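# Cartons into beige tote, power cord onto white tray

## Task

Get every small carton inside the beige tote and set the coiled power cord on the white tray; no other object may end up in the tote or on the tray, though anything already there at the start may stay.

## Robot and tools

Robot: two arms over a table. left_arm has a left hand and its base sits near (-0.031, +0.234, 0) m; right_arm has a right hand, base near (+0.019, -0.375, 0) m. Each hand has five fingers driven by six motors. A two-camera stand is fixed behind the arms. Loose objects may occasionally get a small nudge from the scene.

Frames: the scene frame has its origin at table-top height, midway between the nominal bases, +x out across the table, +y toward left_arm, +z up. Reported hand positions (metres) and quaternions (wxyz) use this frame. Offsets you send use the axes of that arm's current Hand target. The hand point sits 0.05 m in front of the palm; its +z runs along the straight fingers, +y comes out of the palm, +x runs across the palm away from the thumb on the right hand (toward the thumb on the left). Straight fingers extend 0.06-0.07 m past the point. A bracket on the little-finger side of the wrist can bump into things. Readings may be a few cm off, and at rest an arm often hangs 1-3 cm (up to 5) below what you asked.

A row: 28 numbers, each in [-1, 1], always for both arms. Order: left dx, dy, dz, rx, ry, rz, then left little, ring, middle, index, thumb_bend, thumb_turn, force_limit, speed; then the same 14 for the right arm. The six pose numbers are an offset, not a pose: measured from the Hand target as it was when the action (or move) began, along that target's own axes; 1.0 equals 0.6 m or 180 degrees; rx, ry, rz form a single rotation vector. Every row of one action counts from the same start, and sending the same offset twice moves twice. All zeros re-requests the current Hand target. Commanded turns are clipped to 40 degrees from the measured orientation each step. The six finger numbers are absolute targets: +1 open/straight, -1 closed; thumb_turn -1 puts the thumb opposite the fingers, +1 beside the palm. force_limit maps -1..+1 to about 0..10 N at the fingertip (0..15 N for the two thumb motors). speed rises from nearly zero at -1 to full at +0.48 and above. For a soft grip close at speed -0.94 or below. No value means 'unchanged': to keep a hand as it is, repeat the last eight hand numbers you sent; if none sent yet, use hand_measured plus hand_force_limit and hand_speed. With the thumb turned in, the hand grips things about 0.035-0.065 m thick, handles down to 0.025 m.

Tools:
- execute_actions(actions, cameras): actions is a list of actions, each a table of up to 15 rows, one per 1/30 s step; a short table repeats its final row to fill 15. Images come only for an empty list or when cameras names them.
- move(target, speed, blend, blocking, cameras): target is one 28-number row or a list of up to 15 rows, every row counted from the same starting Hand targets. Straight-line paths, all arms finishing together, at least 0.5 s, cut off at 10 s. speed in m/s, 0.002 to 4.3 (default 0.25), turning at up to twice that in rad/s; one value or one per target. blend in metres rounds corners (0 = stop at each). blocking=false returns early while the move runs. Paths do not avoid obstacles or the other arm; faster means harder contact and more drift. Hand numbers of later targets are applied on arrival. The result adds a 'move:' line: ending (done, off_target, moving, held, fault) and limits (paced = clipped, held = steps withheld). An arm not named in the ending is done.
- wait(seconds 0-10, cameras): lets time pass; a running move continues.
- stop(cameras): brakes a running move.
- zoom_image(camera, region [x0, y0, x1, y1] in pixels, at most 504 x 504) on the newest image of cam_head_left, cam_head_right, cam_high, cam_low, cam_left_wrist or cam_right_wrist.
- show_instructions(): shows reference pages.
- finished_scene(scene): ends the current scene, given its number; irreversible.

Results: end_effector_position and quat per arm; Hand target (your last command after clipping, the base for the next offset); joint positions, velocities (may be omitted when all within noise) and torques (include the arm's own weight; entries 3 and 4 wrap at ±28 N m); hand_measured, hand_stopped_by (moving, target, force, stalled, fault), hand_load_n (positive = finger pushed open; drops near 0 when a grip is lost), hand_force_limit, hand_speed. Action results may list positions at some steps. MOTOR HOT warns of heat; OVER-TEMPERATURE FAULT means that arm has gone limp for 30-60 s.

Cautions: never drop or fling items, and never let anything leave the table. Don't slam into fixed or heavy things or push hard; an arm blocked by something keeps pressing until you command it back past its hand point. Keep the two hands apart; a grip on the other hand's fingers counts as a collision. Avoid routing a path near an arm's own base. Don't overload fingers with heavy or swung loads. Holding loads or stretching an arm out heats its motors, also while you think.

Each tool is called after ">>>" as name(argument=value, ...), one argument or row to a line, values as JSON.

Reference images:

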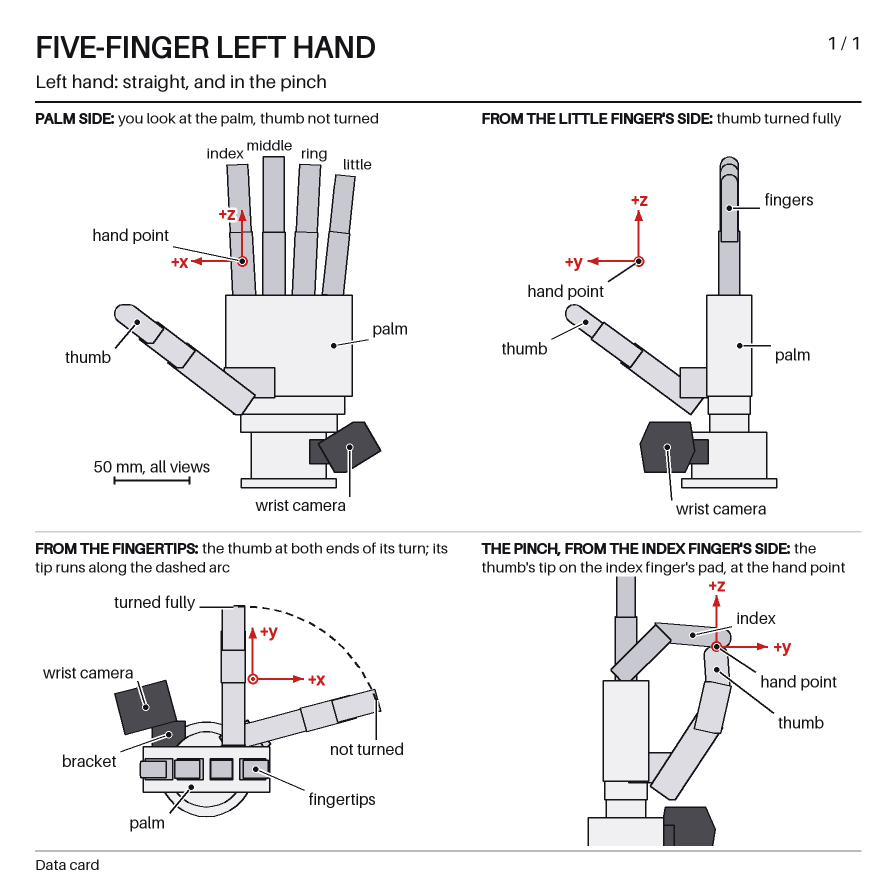

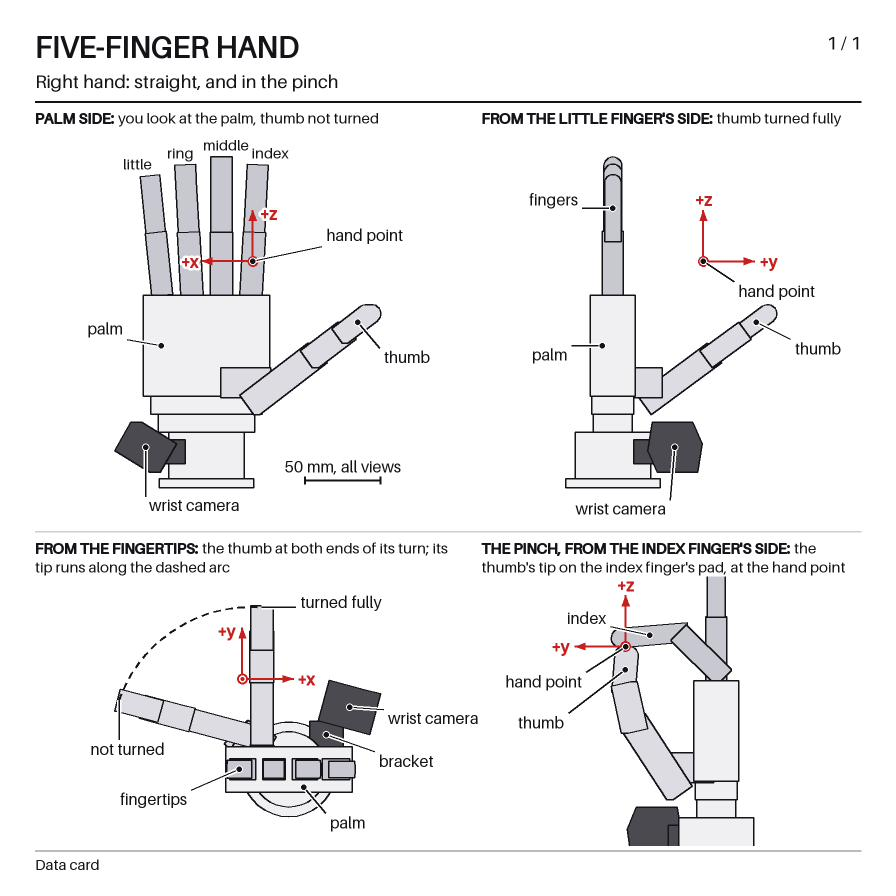

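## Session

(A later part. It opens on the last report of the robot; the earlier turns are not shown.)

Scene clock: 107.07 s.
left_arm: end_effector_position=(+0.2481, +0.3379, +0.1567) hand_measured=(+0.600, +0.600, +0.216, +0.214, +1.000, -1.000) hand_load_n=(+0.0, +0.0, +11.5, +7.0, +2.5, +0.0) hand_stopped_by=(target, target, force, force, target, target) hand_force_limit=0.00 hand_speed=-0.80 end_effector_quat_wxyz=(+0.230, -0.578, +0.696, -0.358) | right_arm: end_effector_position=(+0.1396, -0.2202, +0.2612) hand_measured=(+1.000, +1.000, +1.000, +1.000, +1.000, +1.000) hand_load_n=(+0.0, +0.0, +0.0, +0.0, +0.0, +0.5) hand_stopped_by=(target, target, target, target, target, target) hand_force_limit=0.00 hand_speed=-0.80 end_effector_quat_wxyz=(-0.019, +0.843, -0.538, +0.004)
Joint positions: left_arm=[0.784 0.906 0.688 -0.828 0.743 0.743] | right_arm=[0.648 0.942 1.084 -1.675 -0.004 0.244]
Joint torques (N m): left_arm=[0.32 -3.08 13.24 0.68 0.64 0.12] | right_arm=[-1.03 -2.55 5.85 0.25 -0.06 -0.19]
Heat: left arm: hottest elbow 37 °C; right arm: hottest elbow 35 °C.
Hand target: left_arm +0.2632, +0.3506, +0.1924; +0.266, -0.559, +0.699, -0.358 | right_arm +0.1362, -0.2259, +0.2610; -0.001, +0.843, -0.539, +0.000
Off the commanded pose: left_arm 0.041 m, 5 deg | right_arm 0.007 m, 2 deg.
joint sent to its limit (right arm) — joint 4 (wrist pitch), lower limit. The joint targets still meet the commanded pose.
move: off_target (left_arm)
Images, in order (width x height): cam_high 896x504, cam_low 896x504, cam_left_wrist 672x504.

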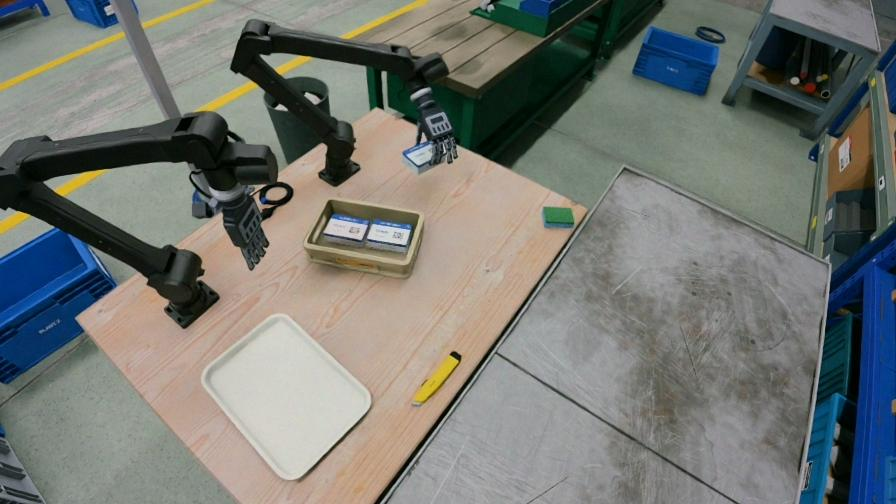

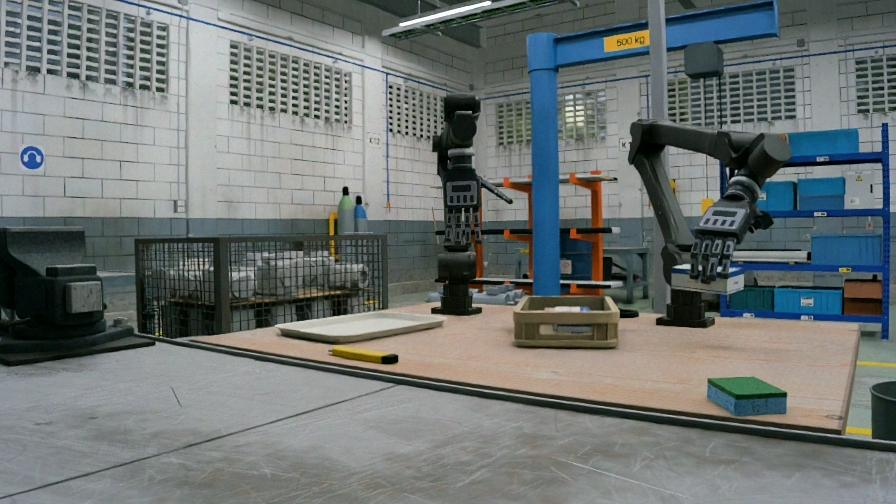

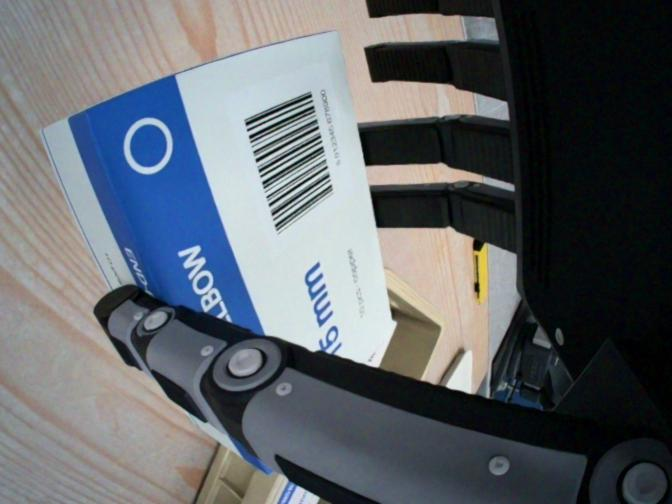

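>>> move(
  target=[
    [0.243,-0.1137,0.0017,-0.0041,0.1163,0.0879, 0.6,0.6,-0.3,-0.3,1,-1,0.0,-0.8, 0,0,0,0,0,0, 1,1,1,1,1,1,0,-0.8],
    [0.4953,-0.0555,0.0345,-0.0083,0.2327,0.1757, 0.6,0.6,-0.3,-0.3,1,-1,0.0,-0.8, 0,0,0,0,0,0, 1,1,1,1,1,1,0,-0.8],
  ],
  speed=0.25,
  blend=0.04,
  cameras=["all"],
)

>>> zoom_image(
  camera="cam_head_left",
  region=[380, 220, 580, 430],
)

>>> zoom_image(
  camera="cam_head_right",
  region=[380, 220, 580, 430],
)

>>> zoom_image(
  camera="cam_high",
  region=[270, 120, 450, 300],
)

>>> zoom_image(
  camera="cam_low",
  region=[500, 200, 660, 360],
)

Scene clock: 110.40 s.
left_arm: end_effector_position=(+0.2258, +0.0585, +0.2110) hand_measured=(+0.600, +0.600, +0.216, +0.214, +1.000, -1.000) hand_load_n=(+0.0, +0.0, +11.5, +7.0, +2.5, +0.0) hand_stopped_by=(target, target, force, force, target, target) hand_force_limit=0.00 hand_speed=-0.80 end_effector_quat_wxyz=(+0.078, -0.193, +0.877, -0.433) | right_arm: end_effector_position=(+0.1396, -0.2202, +0.2612) hand_measured=(+1.000, +1.000, +1.000, +1.000, +1.000, +1.000) hand_load_n=(+0.0, +0.0, -0.5, +0.0, +0.0, +0.0) hand_stopped_by=(target, target, target, target, target, target) hand_force_limit=0.00 hand_speed=-0.80 end_effector_quat_wxyz=(-0.019, +0.843, -0.538, +0.004)
Joint positions: left_arm=[-0.202 0.85 0.788 -0.869 0.701 0.675] | right_arm=[0.648 0.942 1.084 -1.675 -0.004 0.244]
Joint torques (N m): left_arm=[-0.21 -1.26 8.91 1.61 0.44 -0.04] | right_arm=[-1.03 -2.78 5.78 0.29 -0.05 -0.19]
Heat: left arm: hottest elbow 37 °C; right arm: hottest elbow 35 °C.
Hand target: left_arm +0.2291, +0.0537, +0.2149; +0.080, -0.192, +0.874, -0.439 | right_arm +0.1362, -0.2259, +0.2610; -0.001, +0.843, -0.539, +0.000
Off the commanded pose: left_arm 0.007 m, 1 deg | right_arm 0.007 m, 2 deg.
joint sent to its limit (right arm) — joint 4 (wrist pitch), lower limit. The joint targets still meet the commanded pose.
move: done

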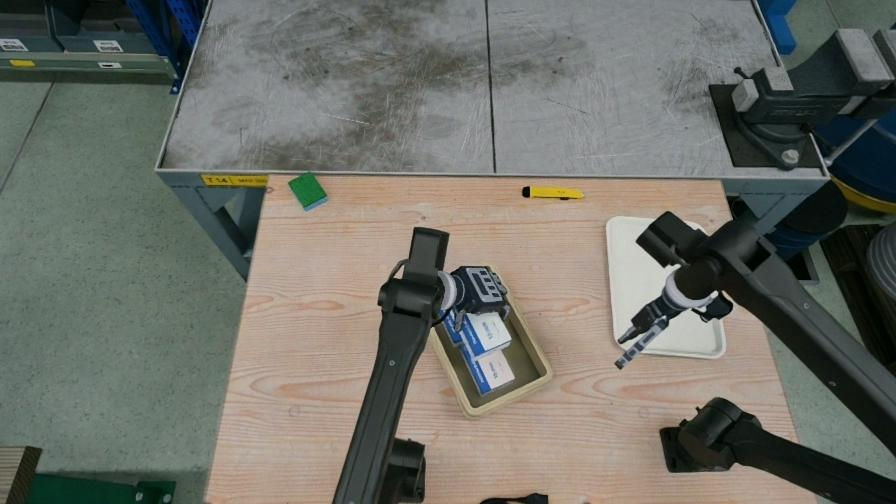

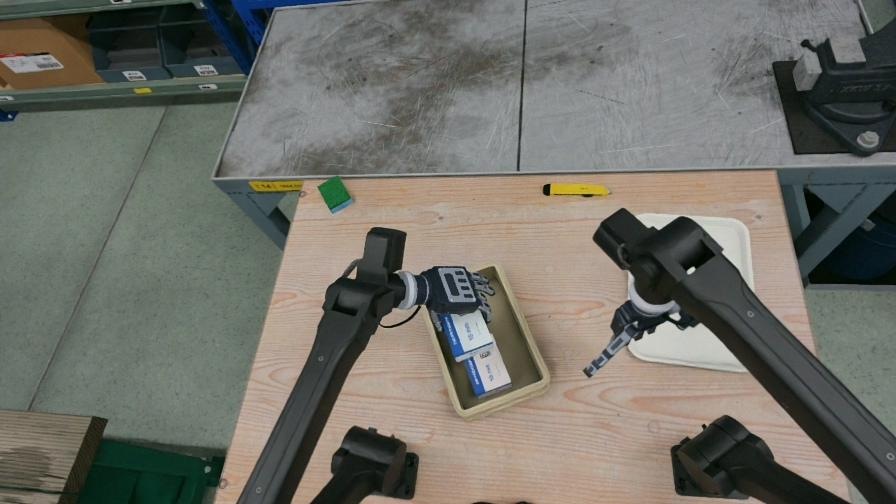

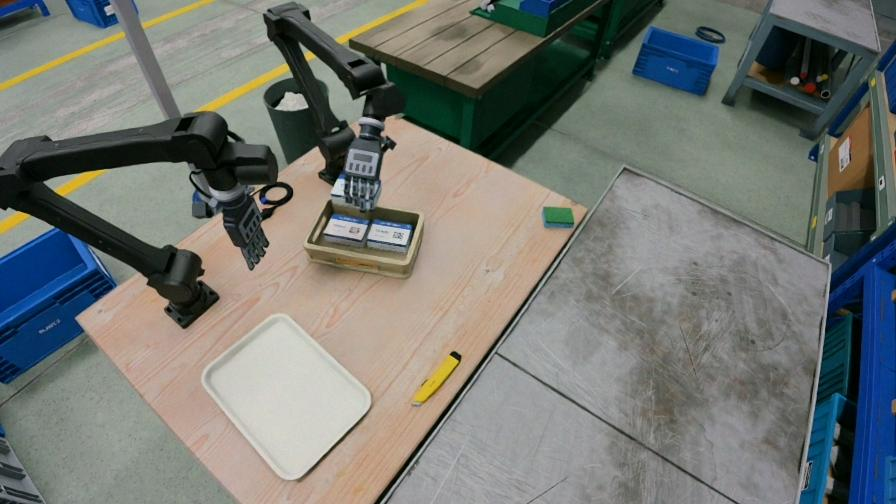

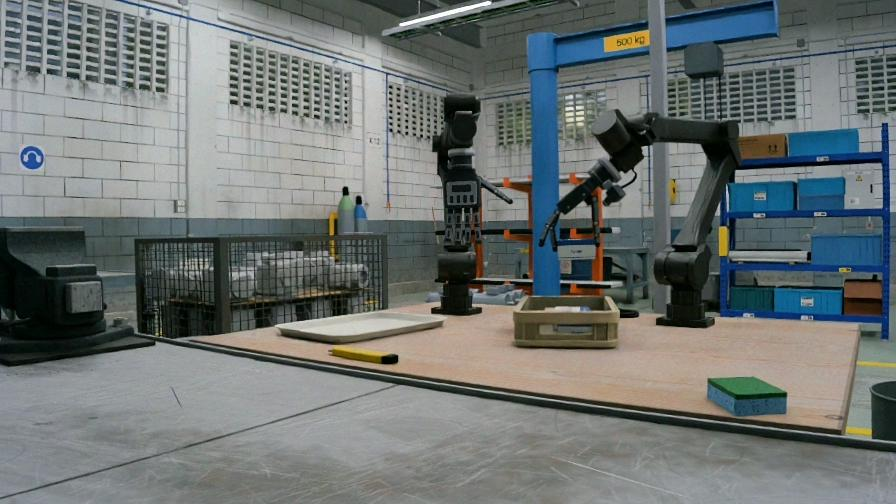

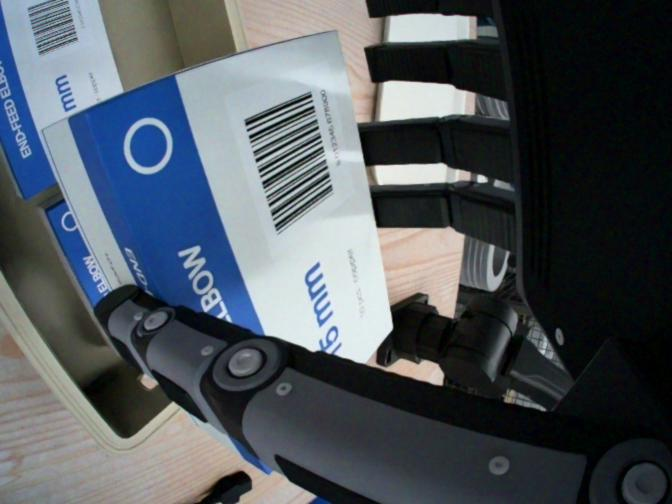

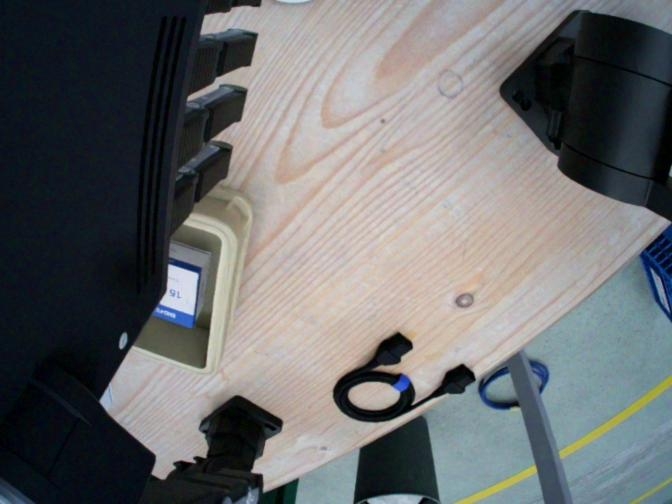

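Scaled by 2.400 from the camera's 896x504 image, which has a finer 1280x720 frame.

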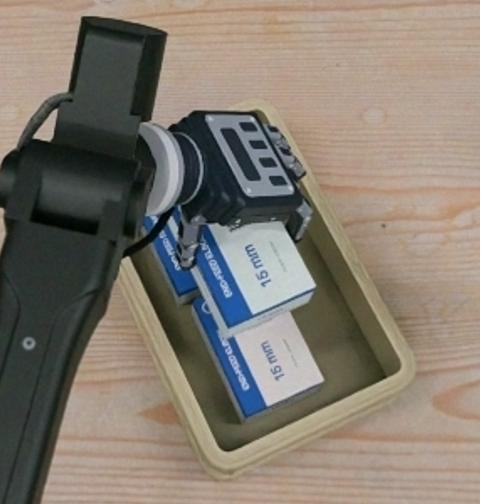

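Scaled by 2.400 from the camera's 896x504 image, which has a finer 1280x720 frame.

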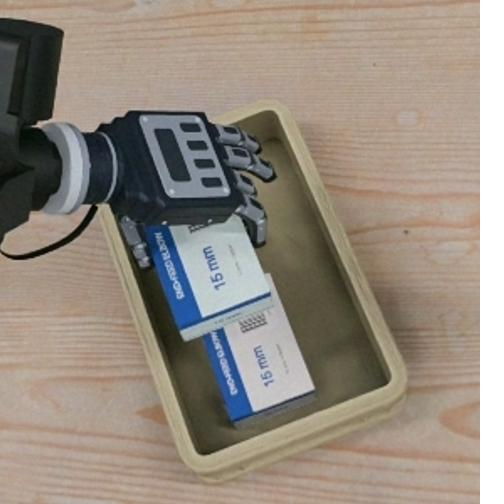

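Scaled by 2.800 from the camera's 896x504 image, which has a finer 1280x720 frame.

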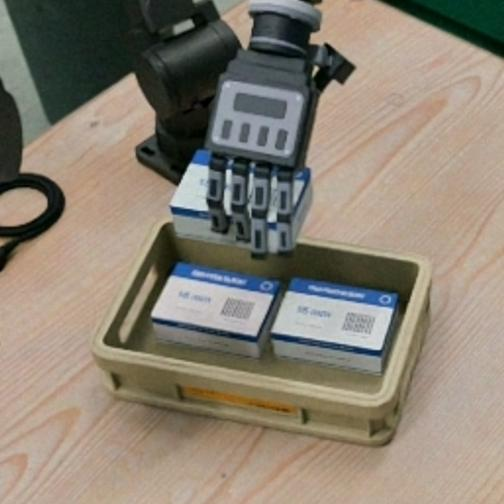

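Scaled by 3.150 from the camera's 896x504 image, which has a finer 1280x720 frame.

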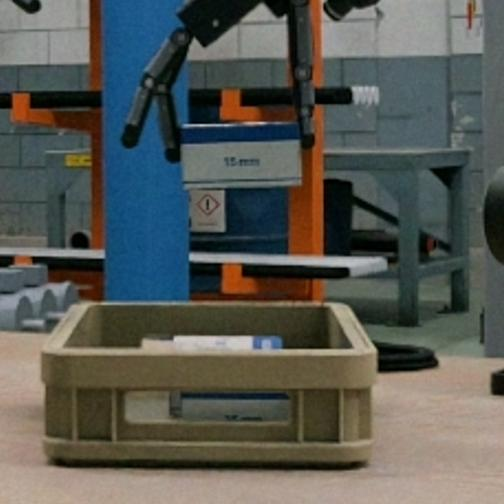

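>>> move(
  target=[-0.0056,0.1557,0.1173,0,0,0, 0.6,0.6,-0.3,-0.3,1,-1,0.0,-0.8, 0,0,0,0,0,0, 1,1,1,1,1,1,0,-0.8],
  speed=0.12,
  cameras=["cam_head_left","cam_head_right","cam_high","cam_low"],
)

>>> zoom_image(
  camera="cam_head_right",
  region=[380, 220, 580, 430],
)

>>> zoom_image(
  camera="cam_low",
  region=[500, 270, 620, 360],
)

>>> zoom_image(
  camera="cam_high",
  region=[290, 170, 430, 290],
)

Scene clock: 112.40 s.
left_arm: end_effector_position=(+0.2280, +0.0576, +0.0987) hand_measured=(+0.600, +0.600, +0.216, +0.214, +1.000, -1.000) hand_load_n=(+0.0, +0.0, +11.5, +7.0, +2.5, +0.0) hand_stopped_by=(target, target, force, force, target, target) hand_force_limit=0.00 hand_speed=-0.80 end_effector_quat_wxyz=(+0.081, -0.193, +0.876, -0.436) | right_arm: end_effector_position=(+0.1396, -0.2202, +0.2612) hand_measured=(+1.000, +1.000, +1.000, +1.000, +1.000, +1.000) hand_load_n=(+0.0, +0.0, +0.0, +0.0, +0.0, -0.5) hand_stopped_by=(target, target, target, target, target, target) hand_force_limit=0.00 hand_speed=-0.80 end_effector_quat_wxyz=(-0.019, +0.843, -0.538, +0.004)
Joint positions: left_arm=[-0.202 0.946 0.529 -0.504 0.703 0.671] | right_arm=[0.648 0.942 1.084 -1.675 -0.004 0.244]
Joint torques (N m): left_arm=[-0.15 -1.49 7.68 1.66 0.38 0.01] | right_arm=[-1.08 -3.6 5.75 0.34 -0.03 -0.22]
Heat: left arm: hottest elbow 37 °C; right arm: hottest elbow 34 °C.
Hand target: left_arm +0.2291, +0.0538, +0.0979; +0.080, -0.192, +0.874, -0.439 | right_arm +0.1362, -0.2259, +0.2610; -0.001, +0.843, -0.539, +0.000
Off the commanded pose: left_arm 0.004 m, 0 deg | right_arm 0.007 m, 2 deg.
joint sent to its limit (right arm) — joint 4 (wrist pitch), lower limit. The joint targets still meet the commanded pose.
move: done
Images, in order (width x height): cam_head_left 896x504, cam_head_right 896x504, cam_high 896x504, cam_low 896x504.

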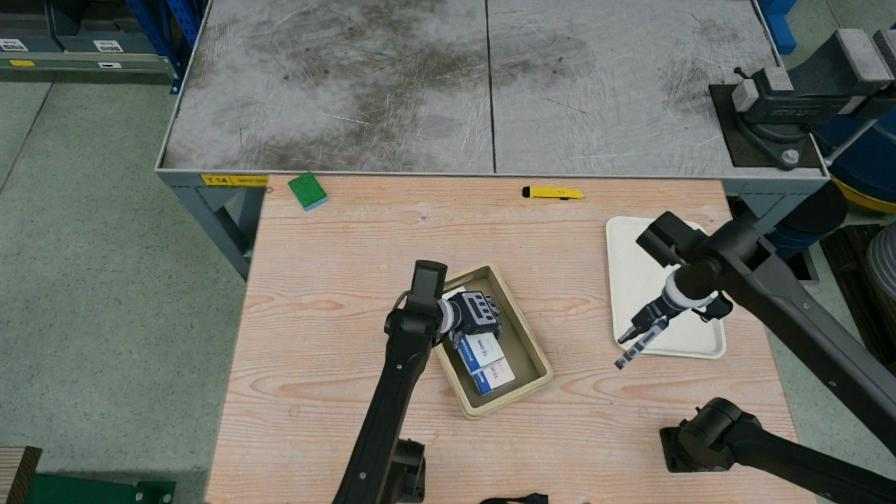

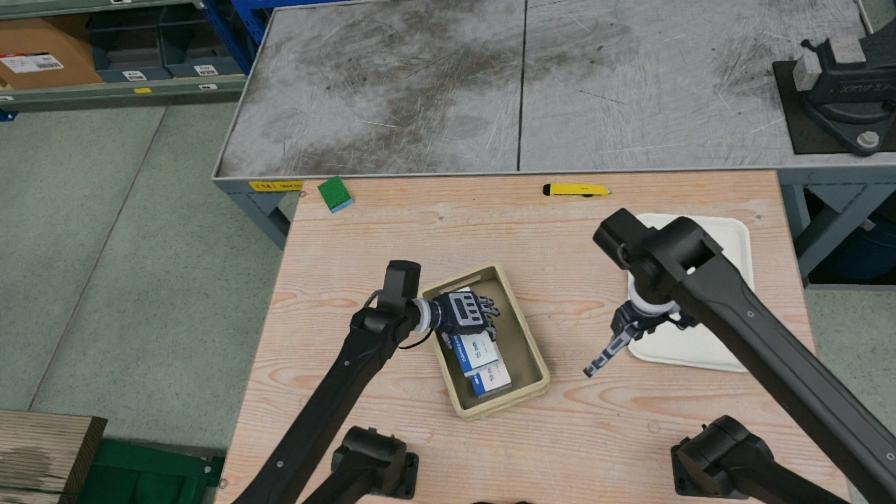

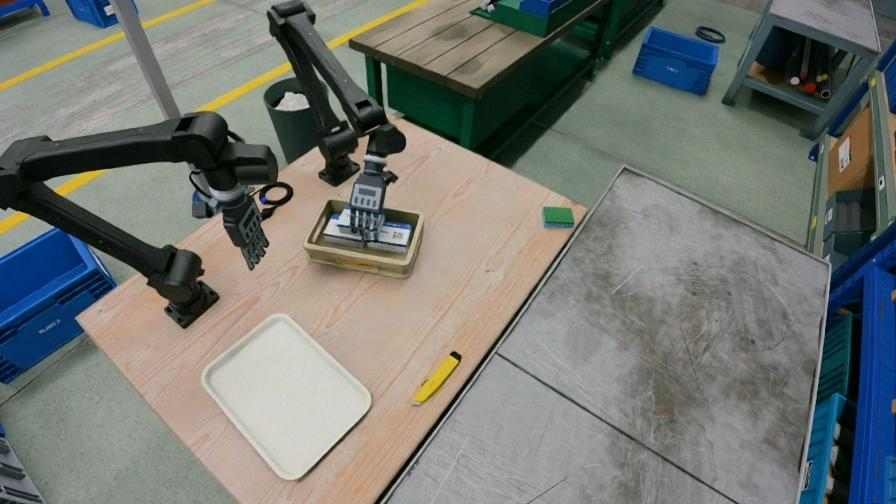

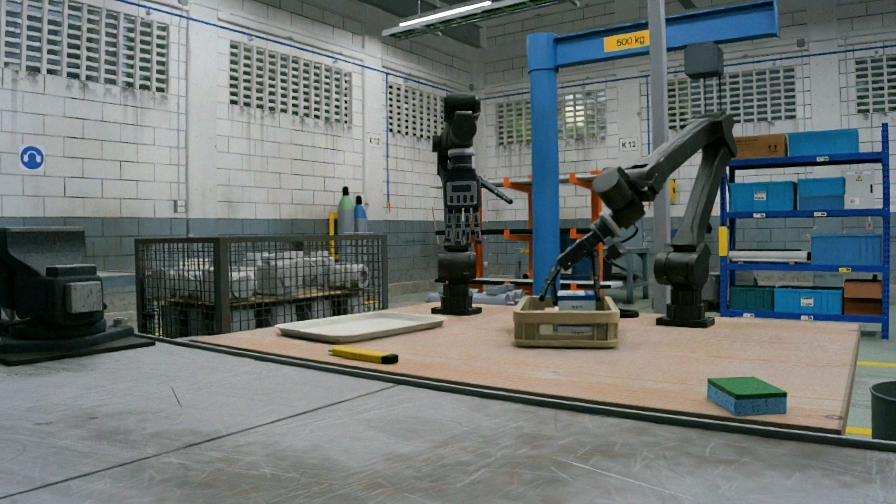

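Scaled by 2.400 from the camera's 896x504 image, which has a finer 1280x720 frame.

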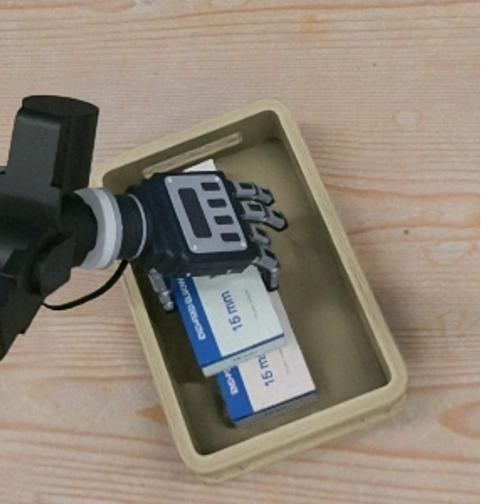

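Scaled by 4.200 from the camera's 896x504 image, which has a finer 1280x720 frame.

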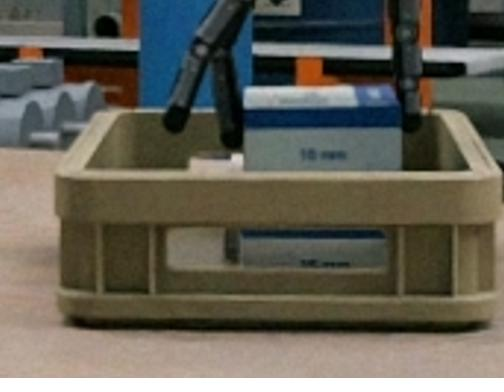

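Scaled by 3.600 from the camera's 896x504 image, which has a finer 1280x720 frame.

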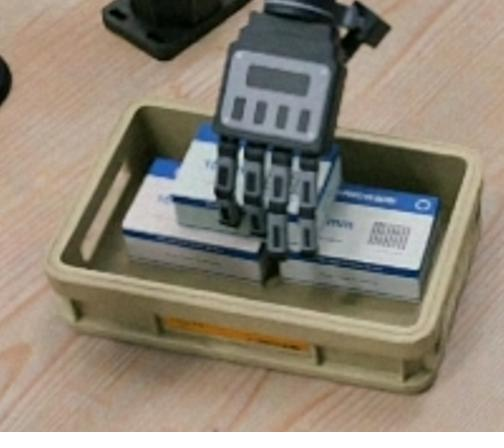

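>>> move(
  target=[
    [-0.0004,0.0107,0.008,0,0,0, 0.6,0.6,-0.3,-0.3,1,-1,0.0,-0.8, 0,0,0,0,0,0, 1,1,1,1,1,1,0,-0.8],
    [-0.0004,0.0107,0.008,0,0,0, 0.6,0.6,0.5,0.5,1,-1,0.0,-0.8, 0,0,0,0,0,0, 1,1,1,1,1,1,0,-0.8],
    [0.0078,-0.2,-0.15,0,0,0, 0.6,0.6,0.5,0.5,1,-1,0.0,-0.8, 0,0,0,0,0,0, 1,1,1,1,1,1,0,-0.8],
  ],
  speed=[0.05,0.05,0.12],
  cameras=["all"],
)

>>> zoom_image(
  camera="cam_high",
  region=[290, 170, 430, 290],
)

>>> zoom_image(
  camera="cam_low",
  region=[500, 270, 620, 360],
)

Scene clock: 116.27 s.
left_arm: end_effector_position=(+0.2193, +0.0575, +0.2209) hand_measured=(+0.600, +0.600, +0.500, +0.500, +1.000, -1.000) hand_load_n=(+0.0, +0.0, -0.5, +0.0, +0.0, +0.0) hand_stopped_by=(target, target, target, target, target, target) hand_force_limit=0.00 hand_speed=-0.80 end_effector_quat_wxyz=(+0.060, -0.204, +0.878, -0.429) | right_arm: end_effector_position=(+0.1396, -0.2202, +0.2612) hand_measured=(+1.000, +1.000, +1.000, +1.000, +1.000, +1.000) hand_load_n=(+0.0, +0.0, +0.0, +0.0, -0.5, +0.0) hand_stopped_by=(target, target, target, target, target, target) hand_force_limit=0.00 hand_speed=-0.80 end_effector_quat_wxyz=(-0.019, +0.843, -0.538, +0.004)
Joint positions: left_arm=[-0.206 0.855 0.821 -0.928 0.704 0.659] | right_arm=[0.648 0.942 1.084 -1.675 -0.004 0.244]
Joint torques (N m): left_arm=[-0.09 -2.14 12.55 0.65 0.3 0.1] | right_arm=[-0.85 -3.14 5.9 0.34 0.01 -0.19]
Heat: left arm: hottest elbow 37 °C; right arm: hottest elbow 34 °C.
Hand target: left_arm +0.2289, +0.0533, +0.2480; +0.080, -0.192, +0.874, -0.439 | right_arm +0.1362, -0.2259, +0.2610; -0.001, +0.843, -0.539, +0.000
Off the commanded pose: left_arm 0.029 m, 3 deg | right_arm 0.007 m, 2 deg.
joint sent to its limit (right arm) — joint 4 (wrist pitch), lower limit. The joint targets still meet the commanded pose.
move: off_target (left_arm)

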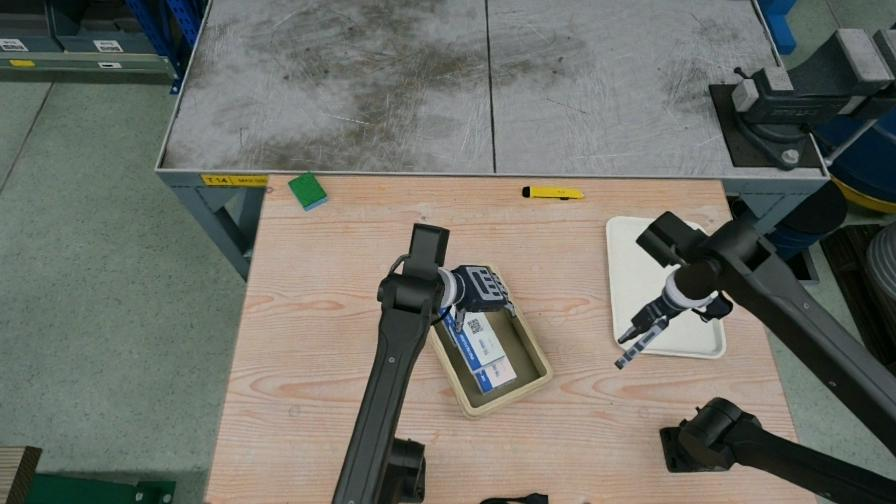

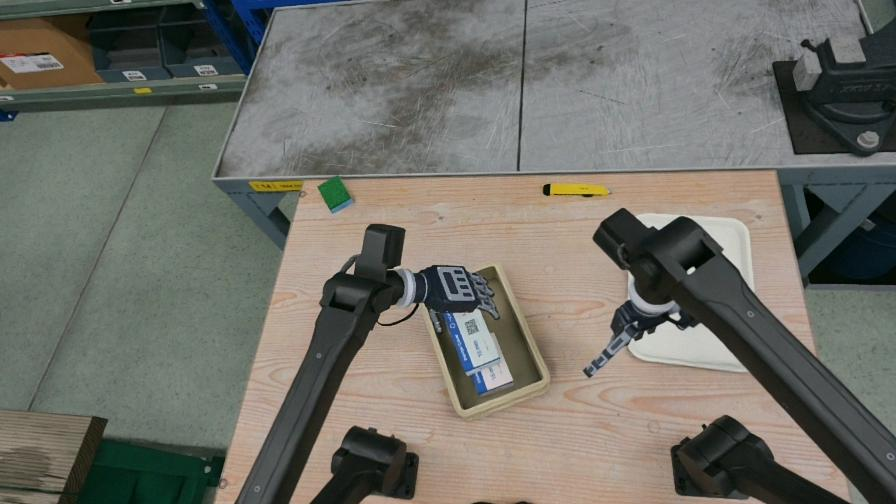

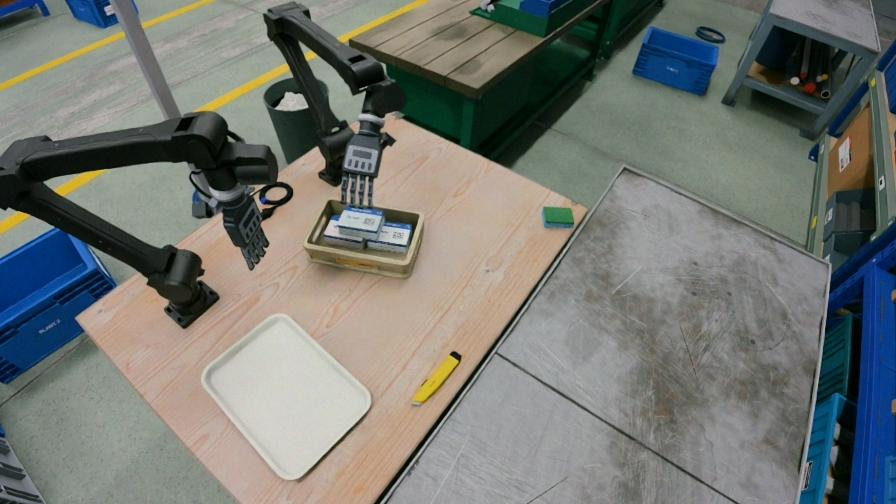

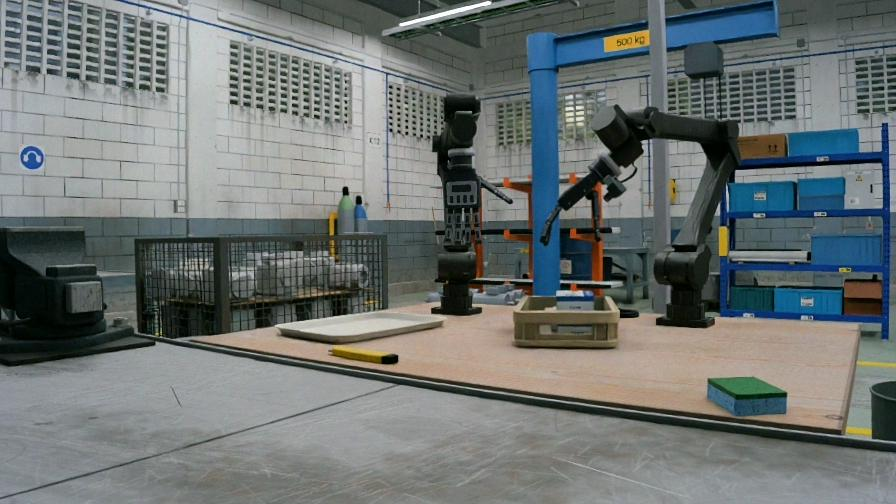

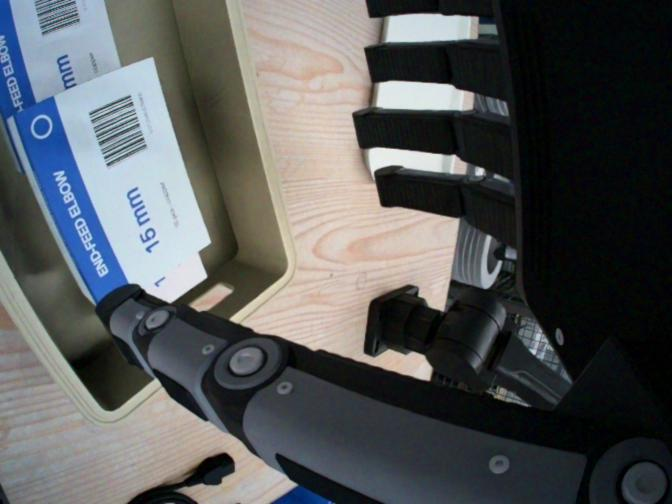

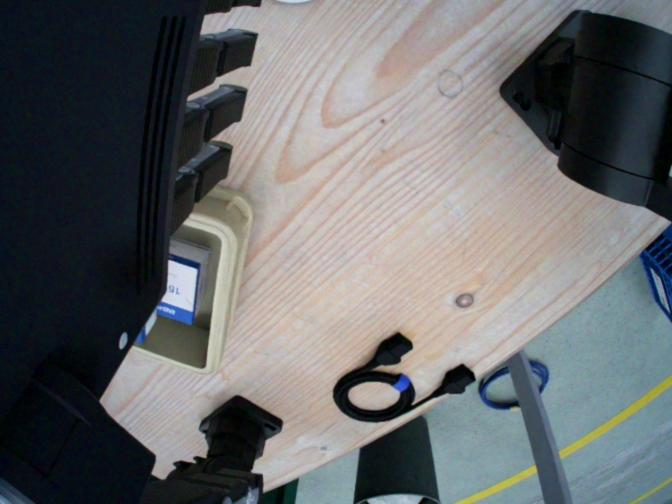

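Scaled by 3.600 from the camera's 896x504 image, which has a finer 1280x720 frame.

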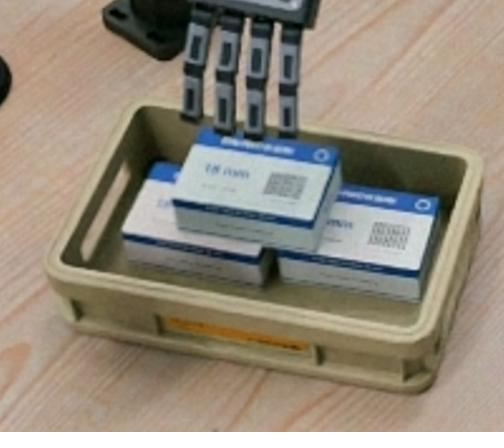

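Scaled by 4.200 from the camera's 896x504 image, which has a finer 1280x720 frame.

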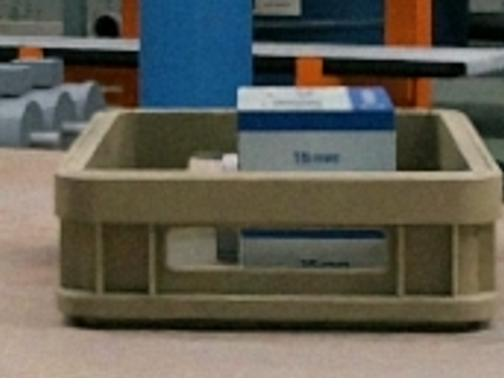

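>>> move(
  target=[
    [-0.0007,0.0408,0.0013,0,0,0, -1,-1,-1,-1,1,-1,0.0,0.0, 0,0,0,0,0,0, 1,1,1,1,1,1,0,-0.8],
    [-0.0075,0.2297,0.1438,0,0,0, -1,-1,-1,-1,1,-1,0.0,0.0, 0,0,0,0,0,0, 1,1,1,1,1,1,0,-0.8],
  ],
  speed=0.12,
  cameras=["all"],
)

>>> zoom_image(
  camera="cam_high",
  region=[290, 170, 430, 290],
)

>>> zoom_image(
  camera="cam_low",
  region=[500, 250, 640, 360],
)

>>> zoom_image(
  camera="cam_head_right",
  region=[380, 220, 580, 430],
)

Scene clock: 119.80 s.
left_arm: end_effector_position=(+0.2219, +0.0645, +0.0912) hand_measured=(-1.000, -1.000, -1.000, -1.000, +1.000, -1.000) hand_load_n=(+0.0, +0.0, +0.0, +0.0, +0.0, +0.0) hand_stopped_by=(target, target, target, target, target, target) hand_force_limit=0.00 hand_speed=0.00 end_effector_quat_wxyz=(+0.080, -0.189, +0.874, -0.440) | right_arm: end_effector_position=(+0.1396, -0.2202, +0.2612) hand_measured=(+1.000, +1.000, +1.000, +1.000, +1.000, +1.000) hand_load_n=(+0.0, +0.0, +0.0, +0.0, +0.0, +0.0) hand_stopped_by=(target, target, target, target, target, target) hand_force_limit=0.00 hand_speed=-0.80 end_effector_quat_wxyz=(-0.019, +0.843, -0.538, +0.004)
Joint positions: left_arm=[-0.173 0.934 0.499 -0.501 0.73 0.702] | right_arm=[0.648 0.942 1.084 -1.675 -0.004 0.244]
Joint torques (N m): left_arm=[0.85 -0.91 7.25 1.4 0.34 0.17] | right_arm=[-0.91 -3.37 5.82 0.34 -0.03 -0.14]
Heat: left arm: hottest elbow 37 °C; right arm: hottest elbow 34 °C.
Hand target: left_arm +0.2231, +0.0662, +0.0860; +0.080, -0.192, +0.874, -0.439 | right_arm +0.1362, -0.2259, +0.2610; -0.001, +0.843, -0.539, +0.000
Off the commanded pose: left_arm 0.006 m, 0 deg | right_arm 0.007 m, 2 deg.
joint sent to its limit (right arm) — joint 4 (wrist pitch), lower limit. The joint targets still meet the commanded pose.
move: done

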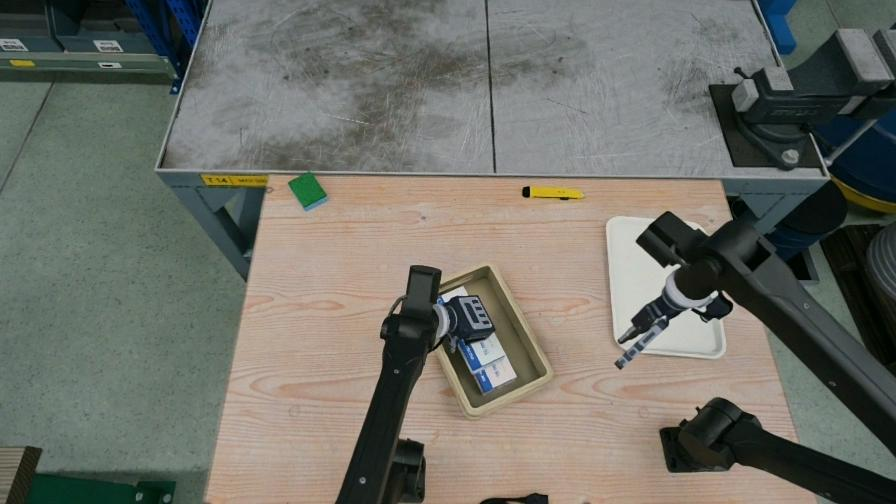

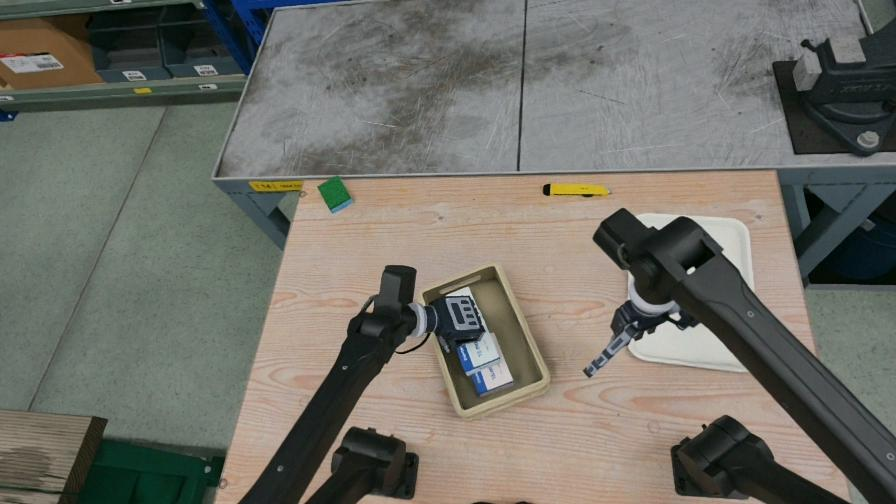

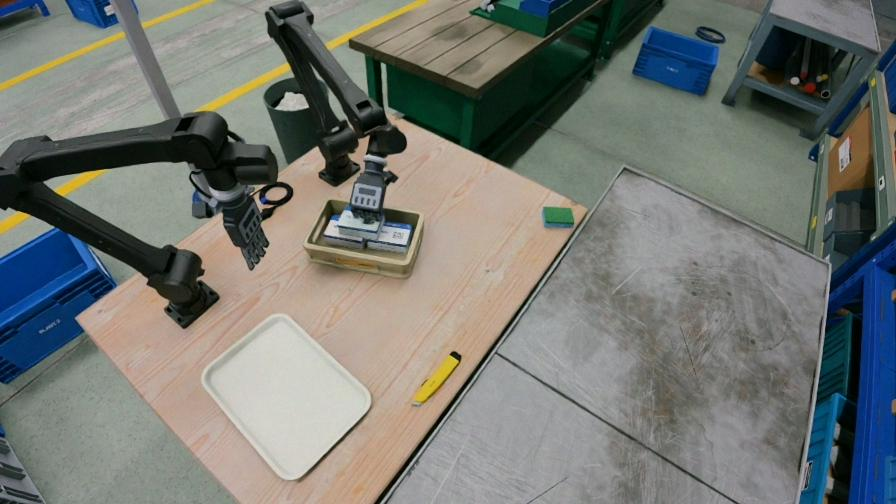

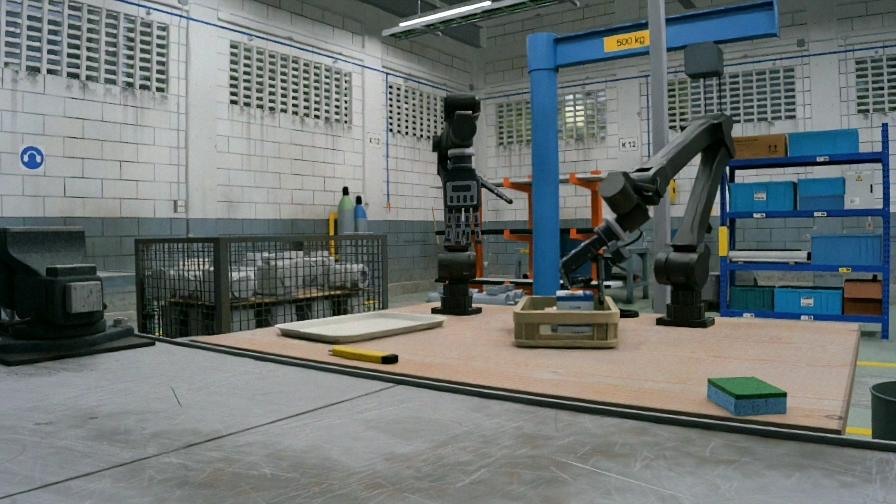

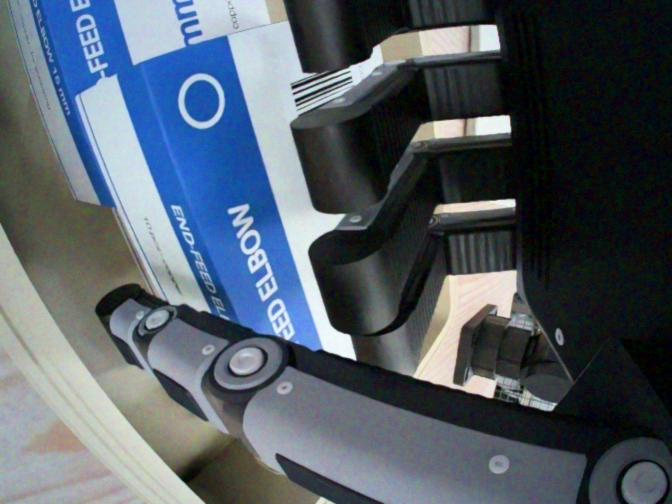

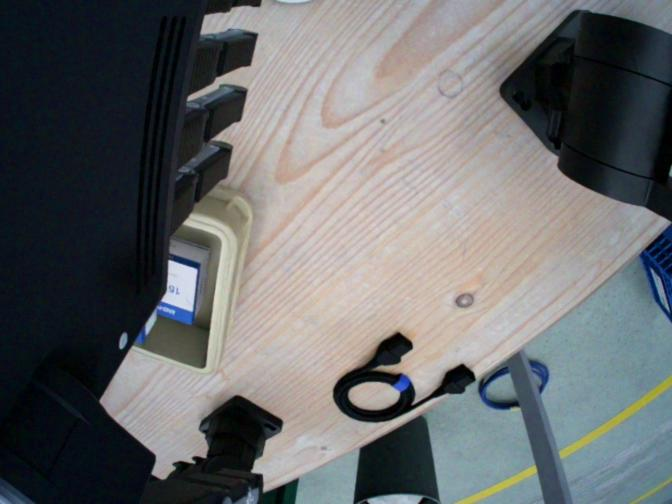

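Scaled by 3.600 from the camera's 896x504 image, which has a finer 1280x720 frame.

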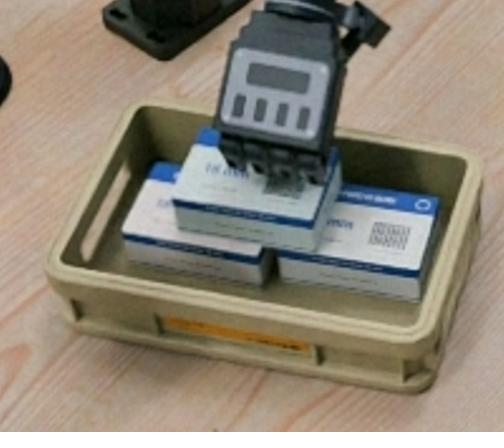

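Scaled by 3.600 from the camera's 896x504 image, which has a finer 1280x720 frame.

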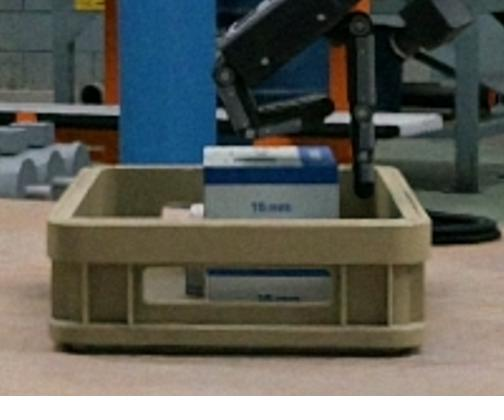

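Scaled by 2.400 from the camera's 896x504 image, which has a finer 1280x720 frame.

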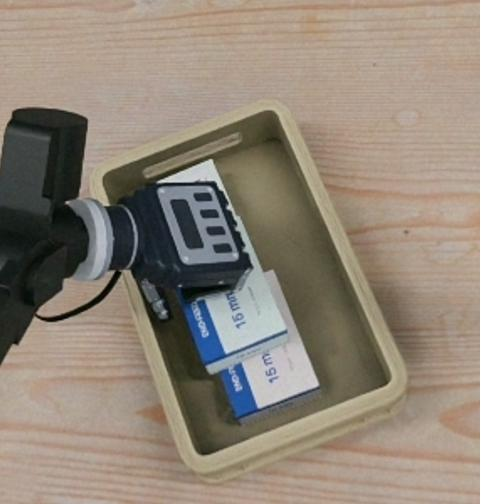

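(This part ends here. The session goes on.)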